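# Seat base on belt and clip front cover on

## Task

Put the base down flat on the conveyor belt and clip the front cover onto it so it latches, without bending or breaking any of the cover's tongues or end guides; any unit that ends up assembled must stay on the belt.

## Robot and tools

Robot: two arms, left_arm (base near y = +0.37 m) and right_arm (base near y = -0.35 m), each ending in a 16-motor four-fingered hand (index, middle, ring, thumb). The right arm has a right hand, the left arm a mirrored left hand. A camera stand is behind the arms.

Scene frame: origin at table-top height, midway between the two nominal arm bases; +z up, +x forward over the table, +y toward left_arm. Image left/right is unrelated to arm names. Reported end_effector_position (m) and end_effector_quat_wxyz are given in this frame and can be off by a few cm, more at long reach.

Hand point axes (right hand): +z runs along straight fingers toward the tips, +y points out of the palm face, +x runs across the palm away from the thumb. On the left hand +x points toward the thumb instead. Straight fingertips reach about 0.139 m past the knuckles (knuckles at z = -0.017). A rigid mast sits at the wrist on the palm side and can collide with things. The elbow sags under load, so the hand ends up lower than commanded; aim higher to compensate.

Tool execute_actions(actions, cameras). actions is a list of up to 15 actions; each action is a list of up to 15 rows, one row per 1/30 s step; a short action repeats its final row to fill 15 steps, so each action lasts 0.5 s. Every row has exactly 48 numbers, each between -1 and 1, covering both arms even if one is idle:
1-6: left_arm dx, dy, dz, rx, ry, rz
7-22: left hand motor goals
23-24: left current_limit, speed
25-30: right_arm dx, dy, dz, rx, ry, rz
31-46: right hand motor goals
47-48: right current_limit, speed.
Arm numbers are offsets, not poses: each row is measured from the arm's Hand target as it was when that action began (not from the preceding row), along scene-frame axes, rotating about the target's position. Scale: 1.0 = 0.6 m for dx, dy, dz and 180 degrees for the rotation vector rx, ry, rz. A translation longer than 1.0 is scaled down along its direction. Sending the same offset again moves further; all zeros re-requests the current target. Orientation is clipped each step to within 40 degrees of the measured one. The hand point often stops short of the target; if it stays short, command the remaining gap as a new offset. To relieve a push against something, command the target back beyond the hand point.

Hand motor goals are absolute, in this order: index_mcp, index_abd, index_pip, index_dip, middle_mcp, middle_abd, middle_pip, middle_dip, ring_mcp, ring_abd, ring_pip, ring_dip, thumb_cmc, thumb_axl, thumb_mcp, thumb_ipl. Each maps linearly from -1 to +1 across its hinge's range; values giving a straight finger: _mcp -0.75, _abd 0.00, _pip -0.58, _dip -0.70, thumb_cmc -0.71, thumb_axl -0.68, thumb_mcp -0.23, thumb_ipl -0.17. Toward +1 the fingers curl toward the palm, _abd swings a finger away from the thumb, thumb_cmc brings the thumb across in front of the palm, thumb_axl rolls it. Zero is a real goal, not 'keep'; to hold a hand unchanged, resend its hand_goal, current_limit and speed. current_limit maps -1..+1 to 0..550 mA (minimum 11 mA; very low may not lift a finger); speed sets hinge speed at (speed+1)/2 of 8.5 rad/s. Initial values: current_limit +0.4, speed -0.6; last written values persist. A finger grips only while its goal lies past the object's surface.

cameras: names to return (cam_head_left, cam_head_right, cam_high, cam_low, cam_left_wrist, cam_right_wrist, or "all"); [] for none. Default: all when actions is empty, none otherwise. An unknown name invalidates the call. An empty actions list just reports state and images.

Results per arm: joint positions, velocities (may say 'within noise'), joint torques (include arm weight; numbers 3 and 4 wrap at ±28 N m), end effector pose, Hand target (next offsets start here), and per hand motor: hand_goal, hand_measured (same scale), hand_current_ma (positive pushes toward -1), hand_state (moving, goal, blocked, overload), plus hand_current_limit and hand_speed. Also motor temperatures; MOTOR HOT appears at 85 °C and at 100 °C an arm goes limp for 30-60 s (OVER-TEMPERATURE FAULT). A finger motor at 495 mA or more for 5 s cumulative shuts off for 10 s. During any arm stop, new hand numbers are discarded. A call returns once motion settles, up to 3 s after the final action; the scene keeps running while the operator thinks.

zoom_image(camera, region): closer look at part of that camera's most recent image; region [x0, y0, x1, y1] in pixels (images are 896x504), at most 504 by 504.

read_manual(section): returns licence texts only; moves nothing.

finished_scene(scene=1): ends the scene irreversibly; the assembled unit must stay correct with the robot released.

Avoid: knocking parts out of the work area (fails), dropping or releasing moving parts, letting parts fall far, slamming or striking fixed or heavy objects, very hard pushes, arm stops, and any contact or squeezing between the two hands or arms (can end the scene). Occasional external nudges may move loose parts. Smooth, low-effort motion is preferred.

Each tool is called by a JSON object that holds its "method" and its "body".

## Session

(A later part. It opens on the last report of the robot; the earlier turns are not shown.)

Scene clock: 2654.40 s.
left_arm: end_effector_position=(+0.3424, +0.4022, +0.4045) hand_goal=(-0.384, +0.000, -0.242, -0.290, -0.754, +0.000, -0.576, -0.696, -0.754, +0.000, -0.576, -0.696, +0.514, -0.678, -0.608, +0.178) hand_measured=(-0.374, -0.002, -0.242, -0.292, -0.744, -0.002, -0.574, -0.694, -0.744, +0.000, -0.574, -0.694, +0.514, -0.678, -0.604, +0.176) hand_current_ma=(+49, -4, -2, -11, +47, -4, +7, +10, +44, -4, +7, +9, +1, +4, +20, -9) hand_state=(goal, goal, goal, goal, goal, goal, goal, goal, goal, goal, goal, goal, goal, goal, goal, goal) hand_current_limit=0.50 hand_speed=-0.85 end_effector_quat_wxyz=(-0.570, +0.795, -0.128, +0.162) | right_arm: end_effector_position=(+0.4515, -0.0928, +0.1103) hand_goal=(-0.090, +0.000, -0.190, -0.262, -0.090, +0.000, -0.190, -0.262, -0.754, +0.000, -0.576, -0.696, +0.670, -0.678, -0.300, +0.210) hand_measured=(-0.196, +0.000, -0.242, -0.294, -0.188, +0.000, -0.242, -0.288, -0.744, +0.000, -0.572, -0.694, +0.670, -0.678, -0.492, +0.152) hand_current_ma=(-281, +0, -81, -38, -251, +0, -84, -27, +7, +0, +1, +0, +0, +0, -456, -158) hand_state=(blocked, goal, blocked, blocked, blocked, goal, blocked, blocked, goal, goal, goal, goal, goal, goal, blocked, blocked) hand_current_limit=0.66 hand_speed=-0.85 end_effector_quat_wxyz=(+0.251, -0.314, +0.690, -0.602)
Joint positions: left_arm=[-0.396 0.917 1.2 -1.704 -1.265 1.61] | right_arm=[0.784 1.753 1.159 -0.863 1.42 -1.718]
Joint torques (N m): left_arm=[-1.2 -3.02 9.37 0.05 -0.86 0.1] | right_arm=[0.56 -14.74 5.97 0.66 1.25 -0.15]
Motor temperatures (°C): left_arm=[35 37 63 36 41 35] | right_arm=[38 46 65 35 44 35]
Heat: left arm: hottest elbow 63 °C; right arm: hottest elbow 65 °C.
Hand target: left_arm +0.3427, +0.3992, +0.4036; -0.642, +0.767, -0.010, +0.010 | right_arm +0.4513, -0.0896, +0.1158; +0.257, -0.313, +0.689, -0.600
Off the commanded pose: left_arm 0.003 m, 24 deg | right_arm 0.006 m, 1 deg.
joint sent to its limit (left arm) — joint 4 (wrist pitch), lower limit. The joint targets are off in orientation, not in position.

{"method": "execute_actions", "body": {"actions": [[[0,0,0,0,0,0,-0.384,0,-0.241,-0.29,-0.754,0,-0.576,-0.696,-0.754,0,-0.576,-0.696,0.514,-0.678,-0.607,0.178,0.5,-0.85,0.001,-0.0005,-0.01,-0.002,0.002,0,-0.09,0,-0.19,-0.262,-0.09,0,-0.19,-0.262,-0.754,0,-0.576,-0.696,0.671,-0.678,-0.30,0.21,0.66,-0.85]]], "cameras": ["cam_high","cam_low"]}}

{"method": "zoom_image", "body": {"camera": "cam_high", "region": [396, 275, 456, 320]}}

{"method": "zoom_image", "body": {"camera": "cam_low", "region": [442, 218, 482, 250]}}

{"method": "zoom_image", "body": {"camera": "cam_low", "region": [480, 218, 520, 250]}}

Scene clock: 2662.80 s.
left_arm: end_effector_position=(+0.3424, +0.4022, +0.4045) hand_goal=(-0.384, +0.000, -0.242, -0.290, -0.754, +0.000, -0.576, -0.696, -0.754, +0.000, -0.576, -0.696, +0.514, -0.678, -0.608, +0.178) hand_measured=(-0.374, -0.002, -0.242, -0.292, -0.744, -0.002, -0.574, -0.694, -0.744, +0.000, -0.574, -0.694, +0.514, -0.678, -0.604, +0.176) hand_current_ma=(+49, -4, -2, -11, +47, -4, +7, +10, +44, -4, +7, +9, +1, +4, +20, -9) hand_state=(goal, goal, goal, goal, goal, goal, goal, goal, goal, goal, goal, goal, goal, goal, goal, goal) hand_current_limit=0.50 hand_speed=-0.85 end_effector_quat_wxyz=(-0.570, +0.795, -0.128, +0.162) | right_arm: end_effector_position=(+0.4526, -0.0916, +0.1105) hand_goal=(-0.090, +0.000, -0.190, -0.262, -0.090, +0.000, -0.190, -0.262, -0.754, +0.000, -0.576, -0.696, +0.670, -0.678, -0.300, +0.210) hand_measured=(-0.196, +0.000, -0.242, -0.294, -0.188, +0.000, -0.242, -0.288, -0.744, +0.000, -0.572, -0.694, +0.670, -0.678, -0.492, +0.152) hand_current_ma=(-281, +0, -81, -38, -251, +0, -84, -27, +7, +0, +1, +0, +0, +0, -456, -158) hand_state=(blocked, goal, blocked, blocked, blocked, goal, blocked, blocked, goal, goal, goal, goal, goal, goal, blocked, blocked) hand_current_limit=0.66 hand_speed=-0.85 end_effector_quat_wxyz=(+0.253, -0.313, +0.690, -0.601)
Joint positions: left_arm=[-0.396 0.917 1.2 -1.704 -1.265 1.61] | right_arm=[0.784 1.753 1.159 -0.85 1.42 -1.726]
Joint torques (N m): left_arm=[-1.08 -2.96 9.32 -0.01 -0.86 0.11] | right_arm=[0.79 -14.56 5.52 0.66 1.26 -0.16]
Motor temperatures (°C): left_arm=[35 37 63 36 41 35] | right_arm=[38 45 65 35 44 35]
Heat: left arm: hottest elbow 63 °C; right arm: hottest elbow 65 °C.
Hand target: left_arm +0.3427, +0.3992, +0.4036; -0.642, +0.767, -0.010, +0.010 | right_arm +0.4520, -0.0898, +0.1099; +0.254, -0.316, +0.688, -0.602
Off the commanded pose: left_arm 0.003 m, 24 deg | right_arm 0.002 m, 0 deg.
joint sent to its limit (left arm) — joint 4 (wrist pitch), lower limit. The joint targets are off in orientation, not in position.
Images, in order (width x height): cam_high 896x504, cam_low 896x504.

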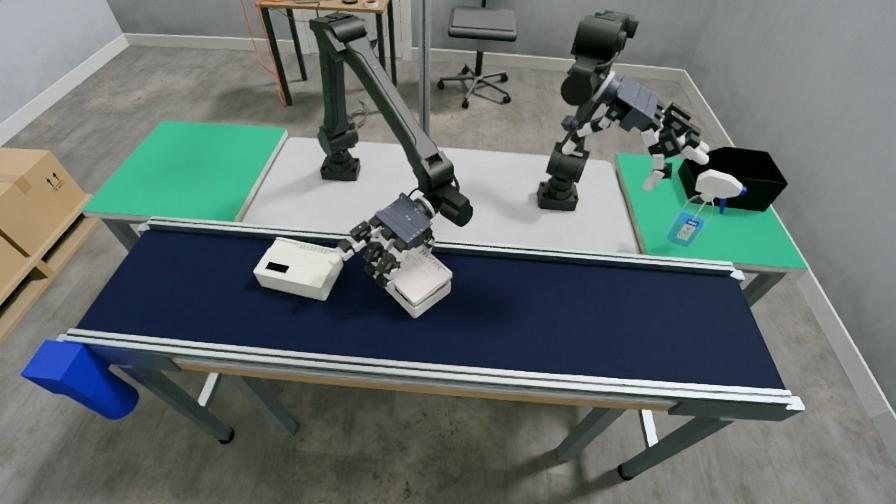

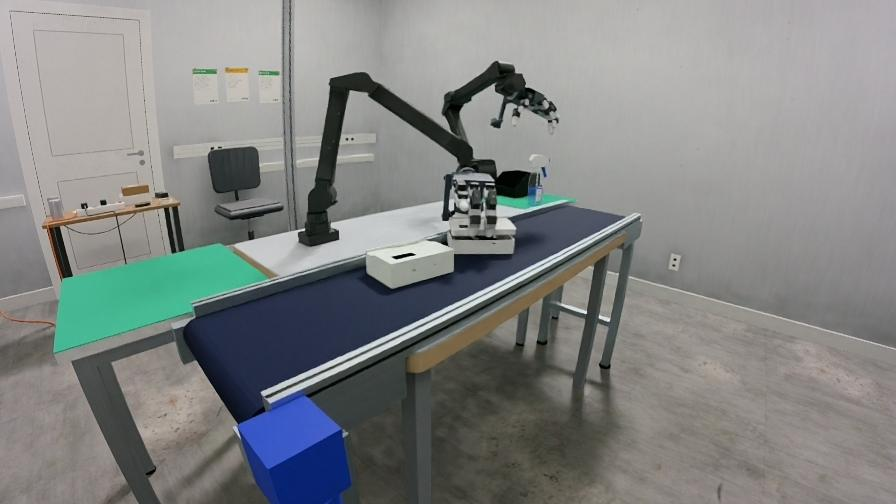

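Scaled by 8.400 from the camera's 896x504 image, which has a finer 1280x720 frame.

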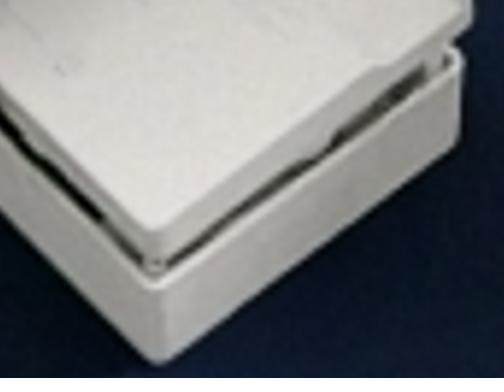

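Scaled by 12.600 from the camera's 896x504 image, which has a finer 1280x720 frame.

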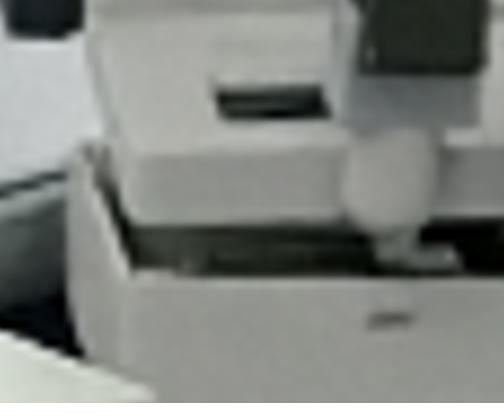

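Scaled by 12.600 from the camera's 896x504 image, which has a finer 1280x720 frame.

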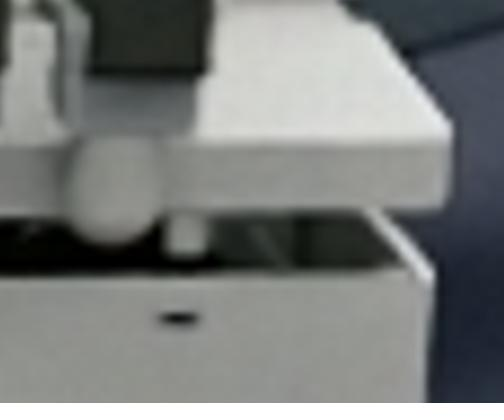

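{"method": "execute_actions", "body": {"actions": [[[0,0,0,0,0,0,-0.384,0,-0.241,-0.29,-0.754,0,-0.576,-0.696,-0.754,0,-0.576,-0.696,0.514,-0.678,-0.607,0.178,0.5,-0.85,0,0,-0.005,-0.006,0.0057,0,-0.09,0,-0.19,-0.262,-0.09,0,-0.19,-0.262,-0.754,0,-0.576,-0.696,0.671,-0.678,-0.30,0.21,0.66,-0.85]]], "cameras": ["cam_low","cam_high"]}}

{"method": "zoom_image", "body": {"camera": "cam_low", "region": [442, 218, 482, 250]}}

{"method": "zoom_image", "body": {"camera": "cam_low", "region": [480, 218, 520, 250]}}

{"method": "zoom_image", "body": {"camera": "cam_high", "region": [396, 275, 456, 320]}}

Scene clock: 2695.47 s.
left_arm: end_effector_position=(+0.3424, +0.4022, +0.4045) hand_goal=(-0.384, +0.000, -0.242, -0.290, -0.754, +0.000, -0.576, -0.696, -0.754, +0.000, -0.576, -0.696, +0.514, -0.678, -0.608, +0.178) hand_measured=(-0.374, -0.002, -0.242, -0.292, -0.744, -0.002, -0.574, -0.694, -0.744, +0.000, -0.574, -0.694, +0.514, -0.678, -0.604, +0.176) hand_current_ma=(+49, -4, -2, -11, +47, -4, +7, +10, +44, -4, +7, +9, +1, +4, +20, -9) hand_state=(goal, goal, goal, goal, goal, goal, goal, goal, goal, goal, goal, goal, goal, goal, goal, goal) hand_current_limit=0.50 hand_speed=-0.85 end_effector_quat_wxyz=(-0.570, +0.795, -0.128, +0.162) | right_arm: end_effector_position=(+0.4521, -0.0921, +0.1073) hand_goal=(-0.090, +0.000, -0.190, -0.262, -0.090, +0.000, -0.190, -0.262, -0.754, +0.000, -0.576, -0.696, +0.670, -0.678, -0.300, +0.210) hand_measured=(-0.196, +0.000, -0.242, -0.294, -0.188, +0.000, -0.242, -0.288, -0.744, +0.000, -0.572, -0.694, +0.670, -0.678, -0.492, +0.152) hand_current_ma=(-281, +0, -81, -38, -251, +0, -84, -27, +7, +0, +1, +0, +0, +0, -457, -158) hand_state=(blocked, goal, blocked, blocked, blocked, goal, blocked, blocked, goal, goal, goal, goal, goal, goal, blocked, blocked) hand_current_limit=0.66 hand_speed=-0.85 end_effector_quat_wxyz=(+0.249, -0.317, +0.689, -0.603)
Joint positions: left_arm=[-0.396 0.917 1.2 -1.704 -1.265 1.61] | right_arm=[0.784 1.759 1.159 -0.85 1.42 -1.733]
Joint torques (N m): left_arm=[-1.03 -3.02 9.33 0.05 -0.86 0.11] | right_arm=[0.67 -14.27 6.45 -0.06 1.23 -0.13]
Motor temperatures (°C): left_arm=[35 37 63 36 41 35] | right_arm=[38 44 65 35 44 35]
Heat: left arm: hottest elbow 63 °C; right arm: hottest elbow 65 °C.
Hand target: left_arm +0.3427, +0.3992, +0.4036; -0.642, +0.767, -0.010, +0.010 | right_arm +0.4520, -0.0898, +0.1069; +0.245, -0.324, +0.685, -0.605
Off the commanded pose: left_arm 0.003 m, 24 deg | right_arm 0.002 m, 1 deg.
joint sent to its limit (left arm) — joint 4 (wrist pitch), lower limit. The joint targets are off in orientation, not in position.
Images, in order (width x height): cam_high 896x504, cam_low 896x504.

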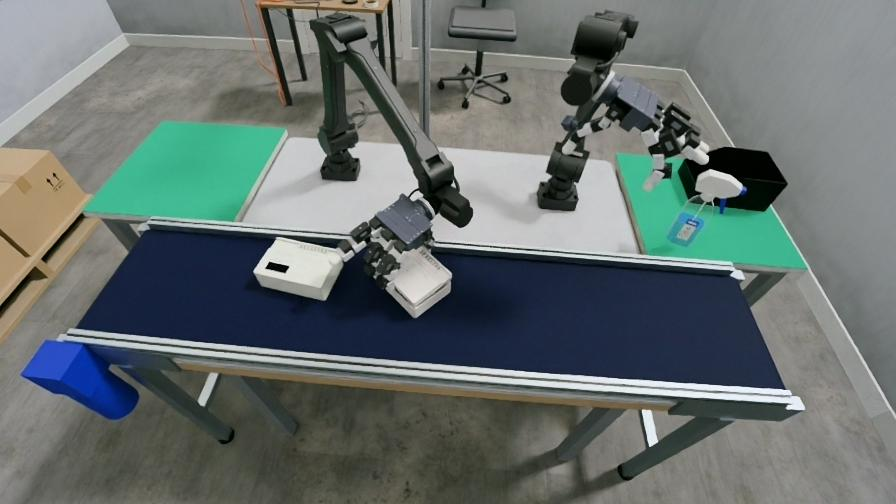

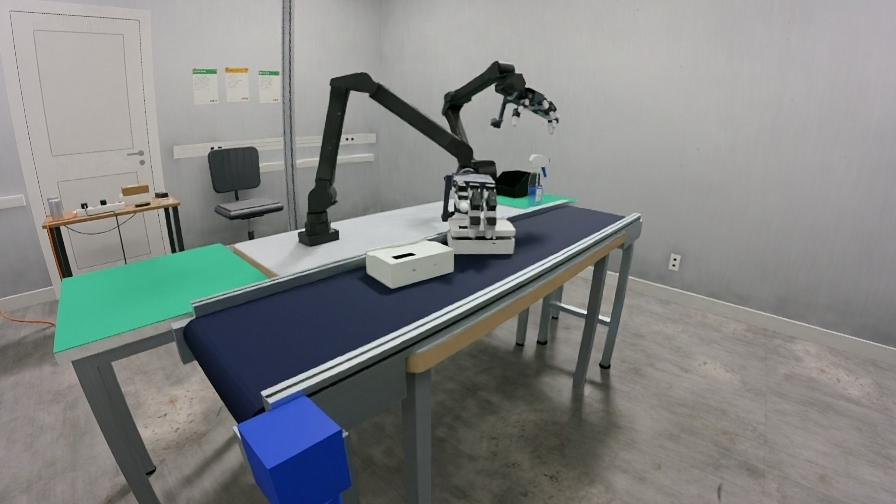

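Scaled by 12.600 from the camera's 896x504 image, which has a finer 1280x720 frame.

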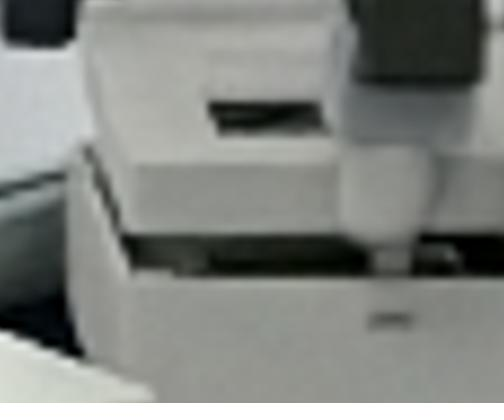

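Scaled by 12.600 from the camera's 896x504 image, which has a finer 1280x720 frame.

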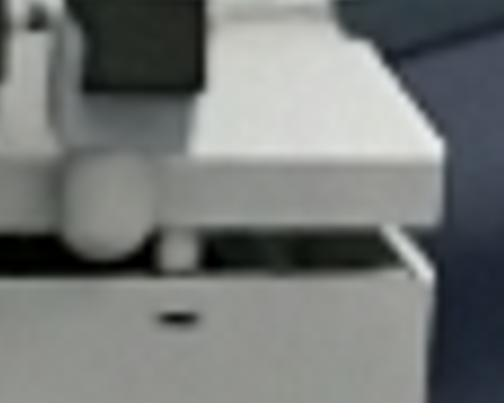

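Scaled by 8.400 from the camera's 896x504 image, which has a finer 1280x720 frame.

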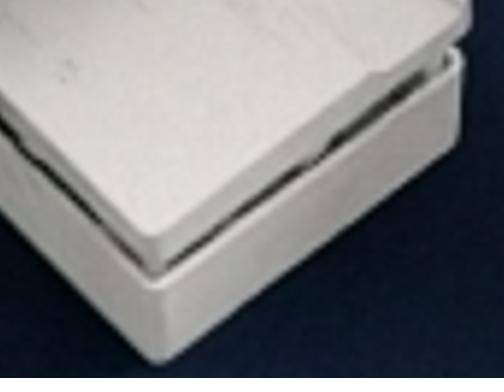

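{"method": "zoom_image", "body": {"camera": "cam_high", "region": [410, 282, 454, 312]}}

{"method": "zoom_image", "body": {"camera": "cam_high", "region": [386, 284, 418, 312]}}

{"method": "zoom_image", "body": {"camera": "cam_low", "region": [484, 232, 504, 248]}}

{"method": "zoom_image", "body": {"camera": "cam_low", "region": [464, 232, 484, 248]}}

Scaled by 11.455 from the camera's 896x504 image, which has a finer 1280x720 frame.

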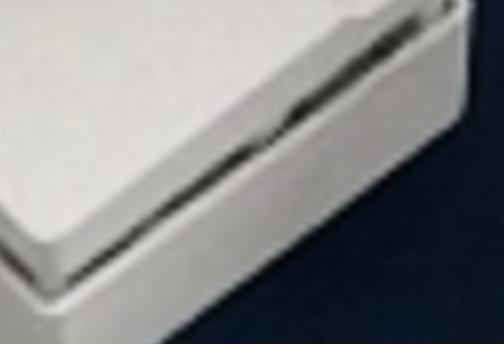

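Scaled by 15.750 from the camera's 896x504 image, which has a finer 1280x720 frame.

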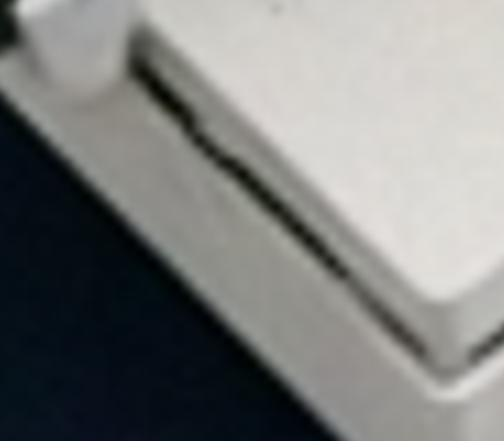

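Scaled by 25.200 from the camera's 896x504 image, which has a finer 1280x720 frame.

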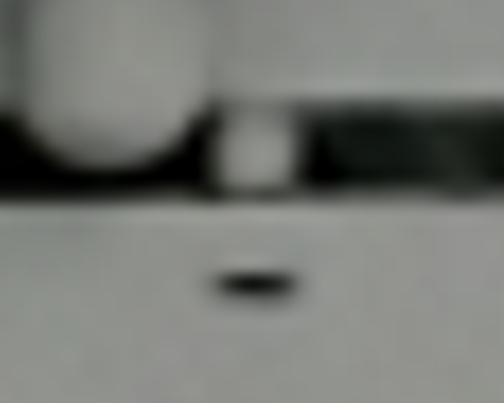

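Scaled by 25.200 from the camera's 896x504 image, which has a finer 1280x720 frame.

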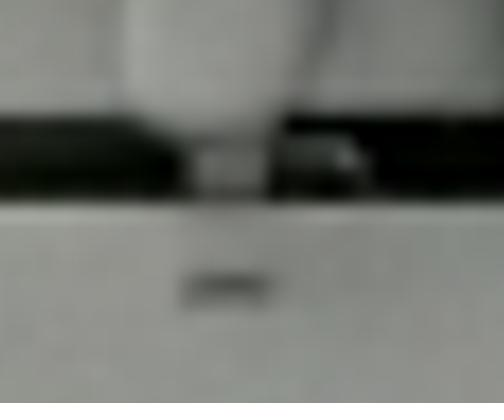

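{"method": "zoom_image", "body": {"camera": "cam_high", "region": [436, 268, 460, 288]}}

{"method": "zoom_image", "body": {"camera": "cam_high", "region": [404, 296, 428, 316]}}

{"method": "zoom_image", "body": {"camera": "cam_high", "region": [420, 240, 460, 274]}}

Scaled by 21.000 from the camera's 896x504 image, which has a finer 1280x720 frame.

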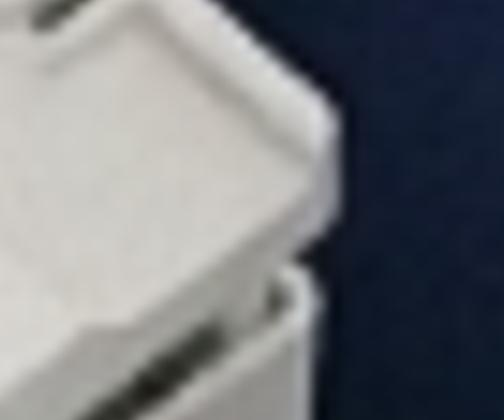

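Scaled by 21.000 from the camera's 896x504 image, which has a finer 1280x720 frame.

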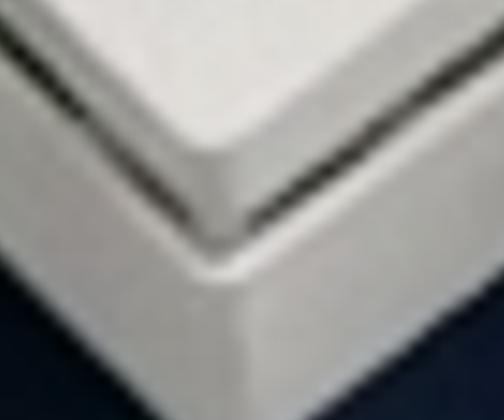

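Scaled by 12.600 from the camera's 896x504 image, which has a finer 1280x720 frame.

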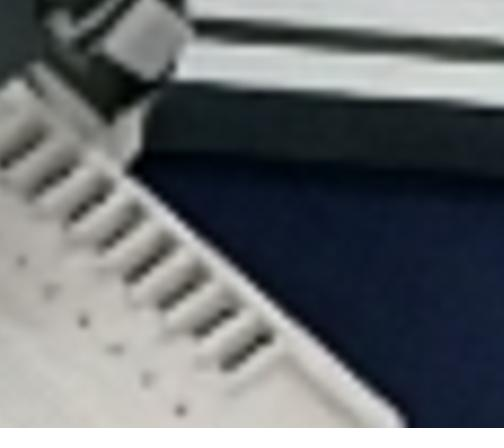

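{"method": "zoom_image", "body": {"camera": "cam_low", "region": [362, 236, 412, 292]}}

{"method": "zoom_image", "body": {"camera": "cam_high", "region": [250, 234, 346, 304]}}

{"method": "zoom_image", "body": {"camera": "cam_low", "region": [500, 222, 520, 256]}}

Scaled by 9.000 from the camera's 896x504 image, which has a finer 1280x720 frame.

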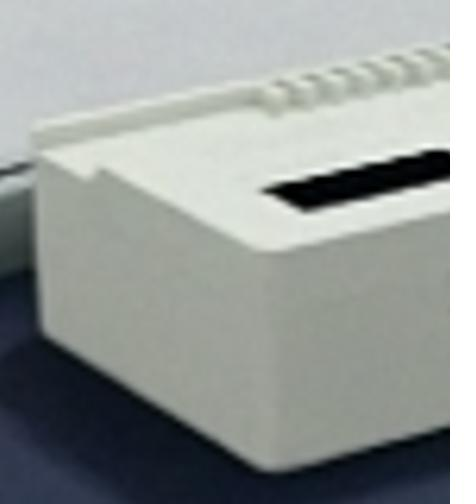

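Scaled by 5.250 from the camera's 896x504 image, which has a finer 1280x720 frame.

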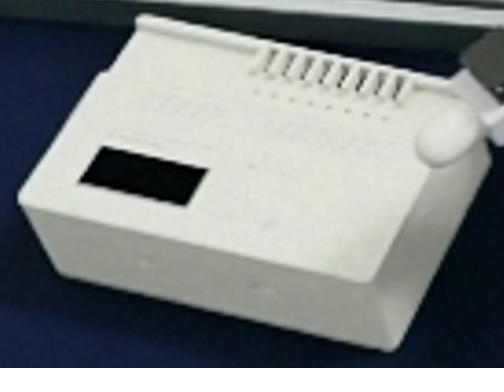

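Scaled by 14.824 from the camera's 896x504 image, which has a finer 1280x720 frame.

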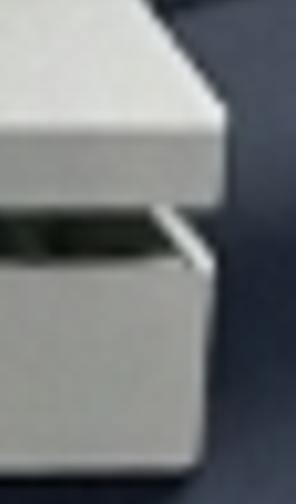

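{"method": "zoom_image", "body": {"camera": "cam_low", "region": [444, 222, 464, 256]}}

Scaled by 14.824 from the camera's 896x504 image, which has a finer 1280x720 frame.

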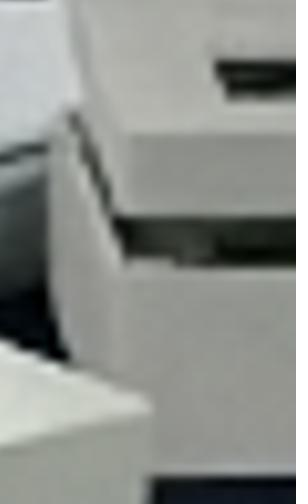

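{"method": "execute_actions", "body": {"actions": [], "cameras": ["cam_head_left","cam_head_right","cam_right_wrist"]}}

Scene clock: 2789.20 s.
left_arm: end_effector_position=(+0.3424, +0.4022, +0.4045) hand_goal=(-0.384, +0.000, -0.242, -0.290, -0.754, +0.000, -0.576, -0.696, -0.754, +0.000, -0.576, -0.696, +0.514, -0.678, -0.608, +0.178) hand_measured=(-0.374, -0.002, -0.242, -0.292, -0.744, -0.002, -0.574, -0.694, -0.744, +0.000, -0.574, -0.694, +0.514, -0.678, -0.604, +0.176) hand_current_ma=(+49, -4, -2, -11, +47, -4, +7, +10, +44, -4, +7, +9, +1, +4, +20, -9) hand_state=(goal, goal, goal, goal, goal, goal, goal, goal, goal, goal, goal, goal, goal, goal, goal, goal) hand_current_limit=0.50 hand_speed=-0.85 end_effector_quat_wxyz=(-0.570, +0.795, -0.128, +0.162) | right_arm: end_effector_position=(+0.4521, -0.0921, +0.1073) hand_goal=(-0.090, +0.000, -0.190, -0.262, -0.090, +0.000, -0.190, -0.262, -0.754, +0.000, -0.576, -0.696, +0.670, -0.678, -0.300, +0.210) hand_measured=(-0.196, +0.000, -0.242, -0.294, -0.188, +0.000, -0.242, -0.288, -0.744, +0.000, -0.572, -0.694, +0.670, -0.678, -0.492, +0.152) hand_current_ma=(-281, +0, -81, -38, -251, +0, -84, -27, +7, +0, +1, +0, +0, +0, -456, -158) hand_state=(blocked, goal, blocked, blocked, blocked, goal, blocked, blocked, goal, goal, goal, goal, goal, goal, blocked, blocked) hand_current_limit=0.66 hand_speed=-0.85 end_effector_quat_wxyz=(+0.249, -0.317, +0.689, -0.603)
Joint positions: left_arm=[-0.396 0.917 1.2 -1.704 -1.265 1.61] | right_arm=[0.784 1.759 1.159 -0.85 1.42 -1.733]
Joint velocities: within noise
Joint torques (N m): left_arm=[-1.32 -3.08 9.39 0.02 -0.85 0.1] | right_arm=[0.32 -13.86 6.46 0.12 1.32 -0.18]
Motor temperatures (°C): left_arm=[35 36 63 36 41 35] | right_arm=[37 46 65 35 45 35]
Heat: left arm: hottest elbow 63 °C; right arm: hottest elbow 65 °C.
Hand target: left_arm +0.3427, +0.3992, +0.4036; -0.642, +0.767, -0.010, +0.010 | right_arm +0.4520, -0.0898, +0.1069; +0.245, -0.324, +0.685, -0.605
Off the commanded pose: left_arm 0.003 m, 24 deg | right_arm 0.002 m, 1 deg.
camera_calibration:
cam_right_wrist: T_world_to_cam=[[0.435053, 0.611735, -0.660688, -0.0384113], [-0.156711, 0.774013, 0.613471, 0.032768], [0.886662, -0.163355, 0.432602, -0.332626], [0, 0, 0, 1]] pos_world=[0.316773, -0.0562014, 0.0984145]
Images, in order (width x height): cam_head_left 896x504, cam_head_right 896x504, cam_right_wrist 896x504.

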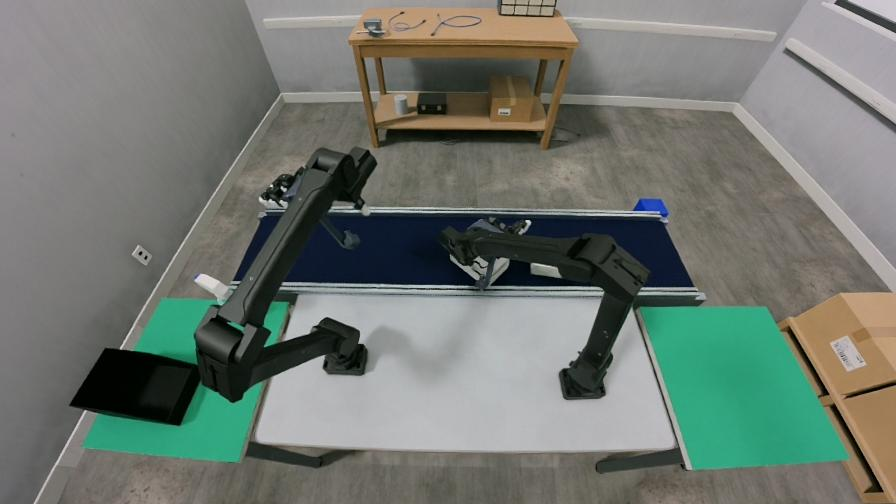

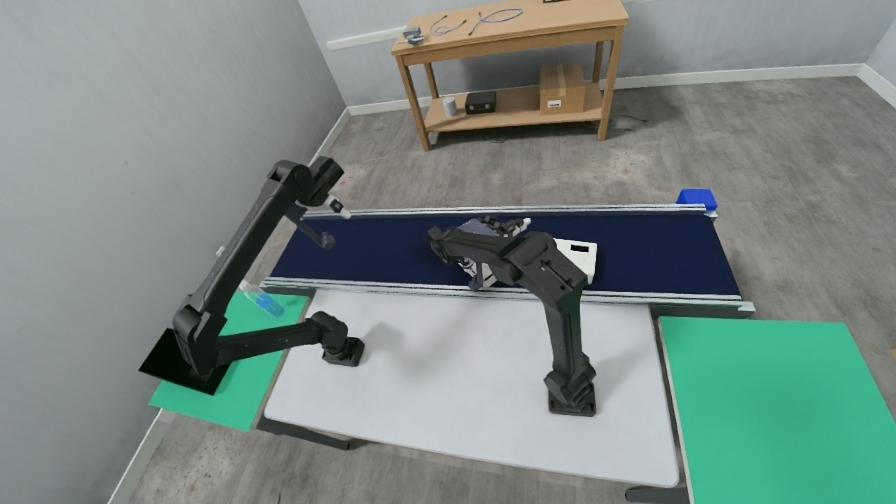

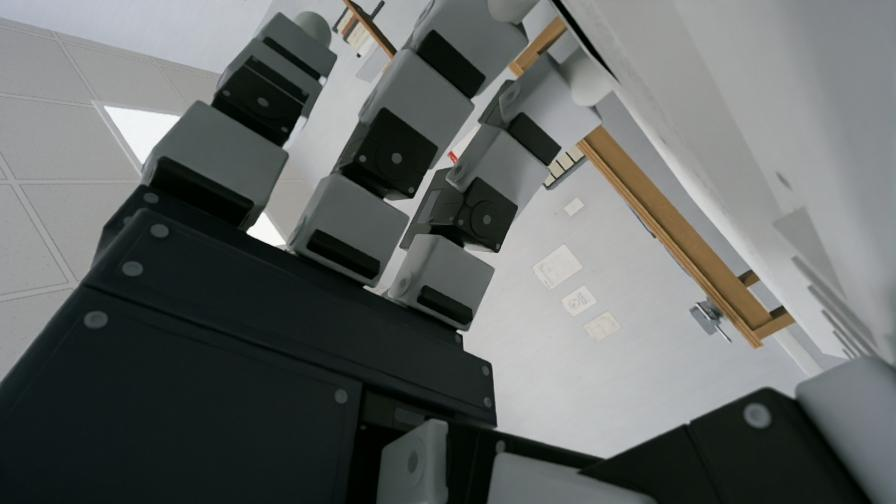

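{"method": "zoom_image", "body": {"camera": "cam_head_left", "region": [440, 250, 516, 294]}}

{"method": "zoom_image", "body": {"camera": "cam_head_right", "region": [440, 240, 516, 294]}}

{"method": "zoom_image", "body": {"camera": "cam_right_wrist", "region": [560, 0, 896, 360]}}

Scaled by 6.632 from the camera's 896x504 image, which has a finer 1280x720 frame.

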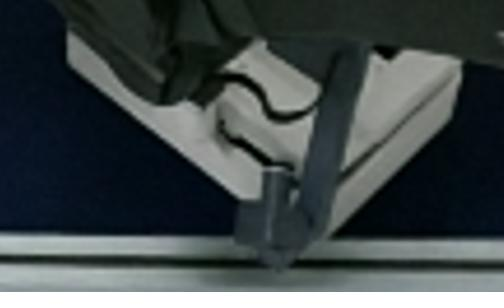

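Scaled by 6.632 from the camera's 896x504 image, which has a finer 1280x720 frame.

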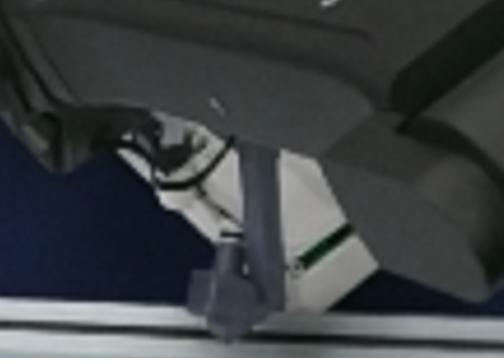

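Scaled by 1.400 from the camera's 896x504 image, which has a finer 1280x720 frame.

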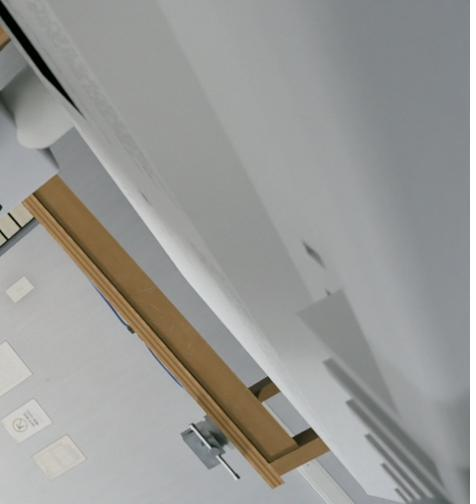

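{"method": "zoom_image", "body": {"camera": "cam_head_left", "region": [464, 256, 516, 288]}}

{"method": "zoom_image", "body": {"camera": "cam_head_right", "region": [464, 258, 504, 288]}}

{"method": "zoom_image", "body": {"camera": "cam_head_left", "region": [446, 250, 486, 284]}}

Scaled by 9.692 from the camera's 896x504 image, which has a finer 1280x720 frame.

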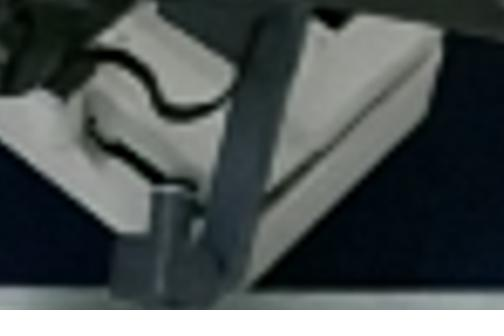

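Scaled by 12.600 from the camera's 896x504 image, which has a finer 1280x720 frame.

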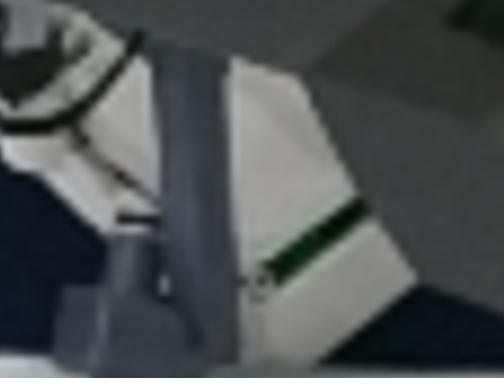

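Scaled by 12.600 from the camera's 896x504 image, which has a finer 1280x720 frame.

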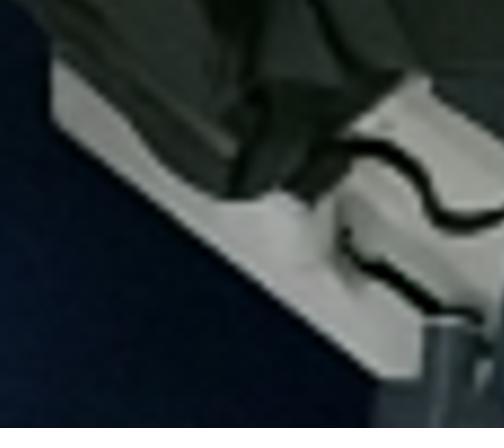

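{"method": "execute_actions", "body": {"actions": [[[0,0,0,0,0,0,-0.384,0,-0.241,-0.29,-0.754,0,-0.576,-0.696,-0.754,0,-0.576,-0.696,0.514,-0.678,-0.607,0.178,0.5,-0.85,0,0,-0.006,-0.003,0.0028,0,-0.09,0,-0.19,-0.262,-0.09,0,-0.19,-0.262,-0.754,0,-0.576,-0.696,0.671,-0.678,-0.30,0.21,0.66,-0.85]]], "cameras": ["cam_low","cam_high"]}}

{"method": "zoom_image", "body": {"camera": "cam_low", "region": [442, 218, 482, 250]}}

{"method": "zoom_image", "body": {"camera": "cam_low", "region": [480, 218, 520, 250]}}

{"method": "zoom_image", "body": {"camera": "cam_high", "region": [396, 275, 456, 320]}}

Scene clock: 2867.67 s.
left_arm: end_effector_position=(+0.3424, +0.4022, +0.4045) hand_goal=(-0.384, +0.000, -0.242, -0.290, -0.754, +0.000, -0.576, -0.696, -0.754, +0.000, -0.576, -0.696, +0.514, -0.678, -0.608, +0.178) hand_measured=(-0.374, -0.002, -0.242, -0.292, -0.744, -0.002, -0.574, -0.694, -0.744, +0.000, -0.574, -0.694, +0.514, -0.678, -0.604, +0.176) hand_current_ma=(+49, -4, -2, -11, +47, -4, +7, +10, +44, -4, +7, +9, +1, +4, +20, -9) hand_state=(goal, goal, goal, goal, goal, goal, goal, goal, goal, goal, goal, goal, goal, goal, goal, goal) hand_current_limit=0.50 hand_speed=-0.85 end_effector_quat_wxyz=(-0.570, +0.795, -0.128, +0.162) | right_arm: end_effector_position=(+0.4512, -0.0930, +0.1023) hand_goal=(-0.090, +0.000, -0.190, -0.262, -0.090, +0.000, -0.190, -0.262, -0.754, +0.000, -0.576, -0.696, +0.670, -0.678, -0.300, +0.210) hand_measured=(-0.196, +0.000, -0.242, -0.294, -0.188, +0.000, -0.242, -0.288, -0.744, +0.000, -0.572, -0.694, +0.670, -0.678, -0.492, +0.152) hand_current_ma=(-281, +0, -81, -40, -251, +0, -84, -27, +7, +0, +1, +0, +0, +0, -456, -158) hand_state=(blocked, goal, blocked, blocked, blocked, goal, blocked, blocked, goal, goal, goal, goal, goal, goal, blocked, blocked) hand_current_limit=0.66 hand_speed=-0.85 end_effector_quat_wxyz=(+0.244, -0.322, +0.687, -0.605)
Joint positions: left_arm=[-0.396 0.917 1.2 -1.704 -1.265 1.61] | right_arm=[0.784 1.769 1.159 -0.853 1.42 -1.734]
Joint torques (N m): left_arm=[-1.14 -2.96 9.35 0.08 -0.87 0.11] | right_arm=[0.97 -14.39 6.58 -0.2 1.26 -0.1]
Motor temperatures (°C): left_arm=[35 36 63 36 41 35] | right_arm=[37 46 65 35 45 35]
Heat: left arm: hottest elbow 63 °C; right arm: hottest elbow 65 °C.
Hand target: left_arm +0.3427, +0.3992, +0.4036; -0.642, +0.767, -0.010, +0.010 | right_arm +0.4519, -0.0899, +0.1032; +0.241, -0.327, +0.683, -0.607
Off the commanded pose: left_arm 0.003 m, 24 deg | right_arm 0.003 m, 1 deg.
joint sent to its limit (left arm) — joint 4 (wrist pitch), lower limit. The joint targets are off in orientation, not in position.
Images, in order (width x height): cam_high 896x504, cam_low 896x504.

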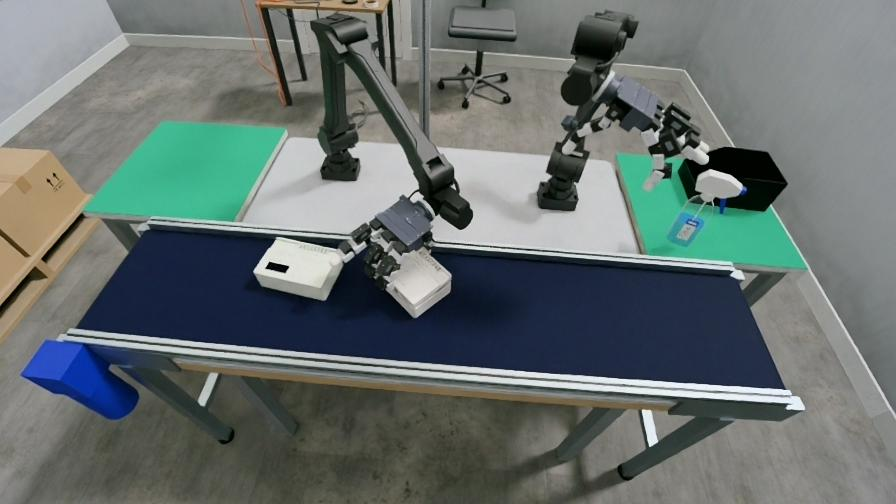

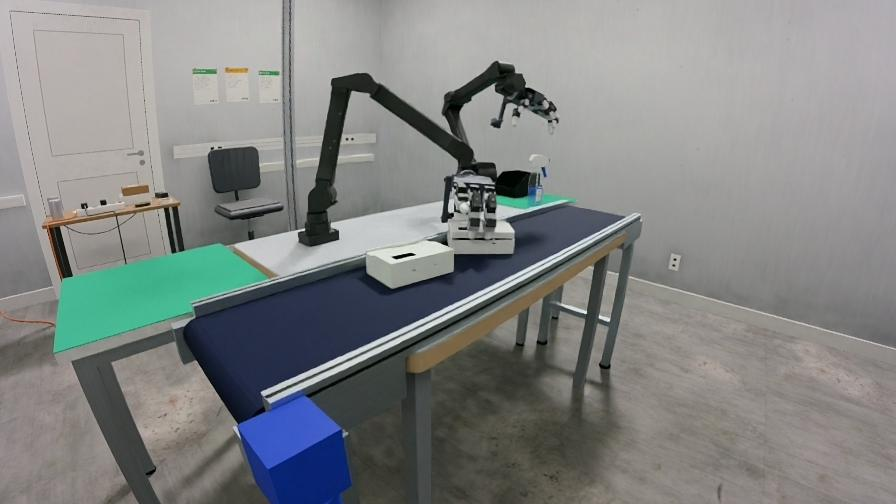

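Scaled by 12.600 from the camera's 896x504 image, which has a finer 1280x720 frame.

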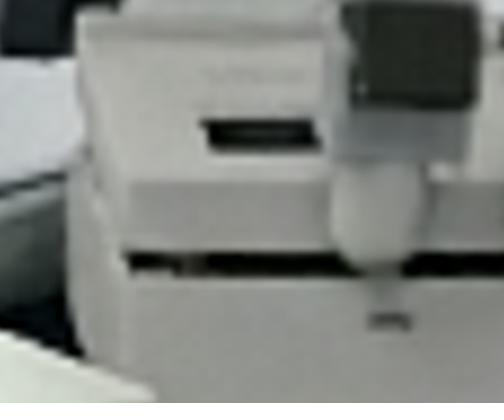

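Scaled by 12.600 from the camera's 896x504 image, which has a finer 1280x720 frame.

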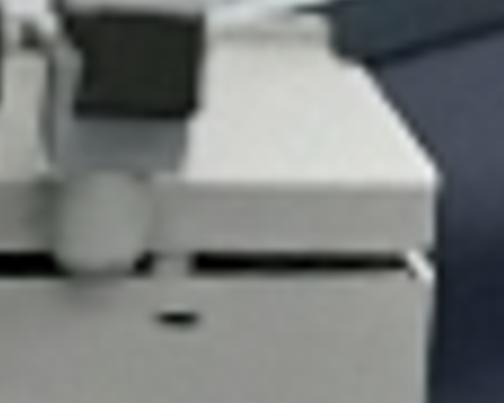

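Scaled by 8.400 from the camera's 896x504 image, which has a finer 1280x720 frame.

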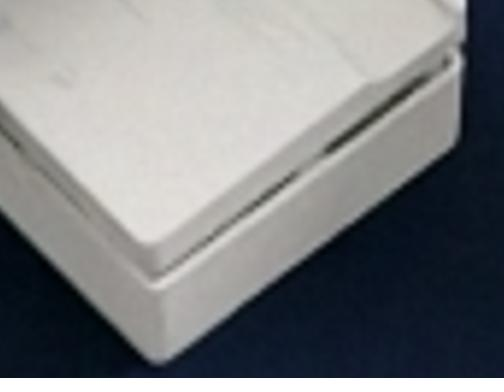

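{"method": "zoom_image", "body": {"camera": "cam_low", "region": [484, 232, 504, 248]}}

{"method": "zoom_image", "body": {"camera": "cam_low", "region": [464, 232, 484, 248]}}

{"method": "zoom_image", "body": {"camera": "cam_high", "region": [392, 284, 416, 304]}}

{"method": "zoom_image", "body": {"camera": "cam_high", "region": [420, 284, 444, 304]}}

{"method": "zoom_image", "body": {"camera": "cam_high", "region": [436, 268, 460, 288]}}

{"method": "zoom_image", "body": {"camera": "cam_high", "region": [404, 296, 428, 316]}}

Scaled by 25.200 from the camera's 896x504 image, which has a finer 1280x720 frame.

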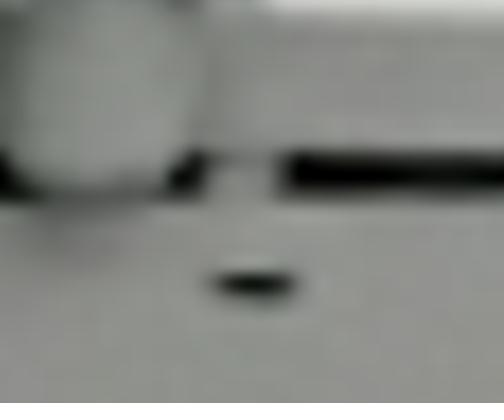

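Scaled by 25.200 from the camera's 896x504 image, which has a finer 1280x720 frame.

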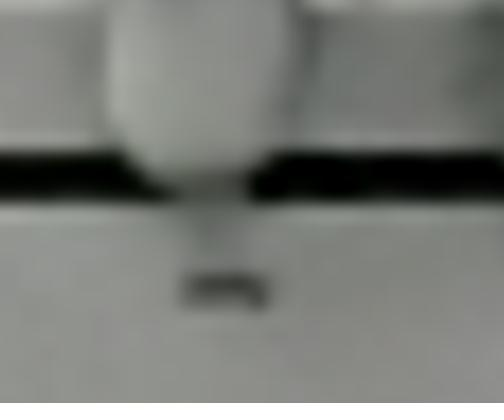

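Scaled by 21.000 from the camera's 896x504 image, which has a finer 1280x720 frame.

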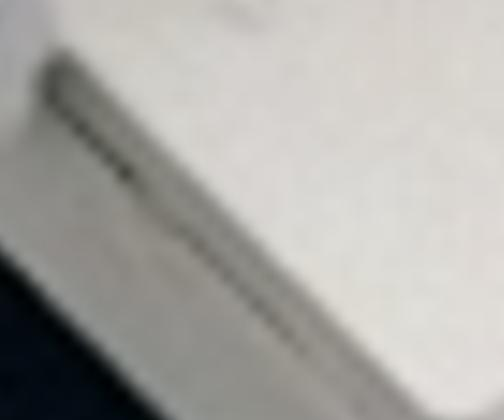

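Scaled by 21.000 from the camera's 896x504 image, which has a finer 1280x720 frame.

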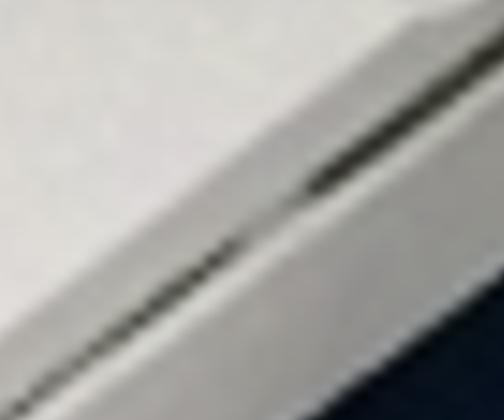

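Scaled by 21.000 from the camera's 896x504 image, which has a finer 1280x720 frame.

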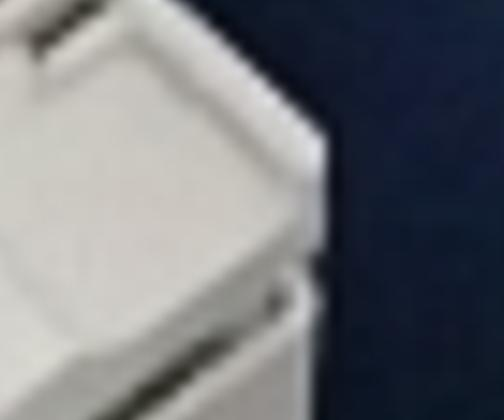

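Scaled by 21.000 from the camera's 896x504 image, which has a finer 1280x720 frame.

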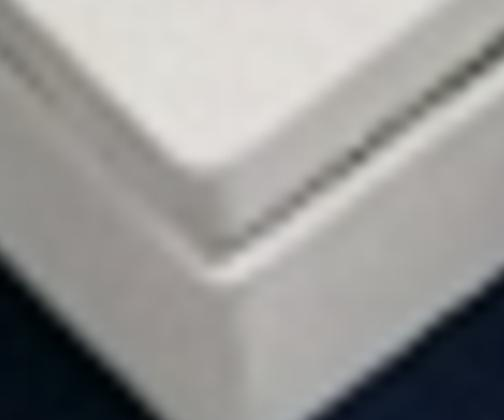

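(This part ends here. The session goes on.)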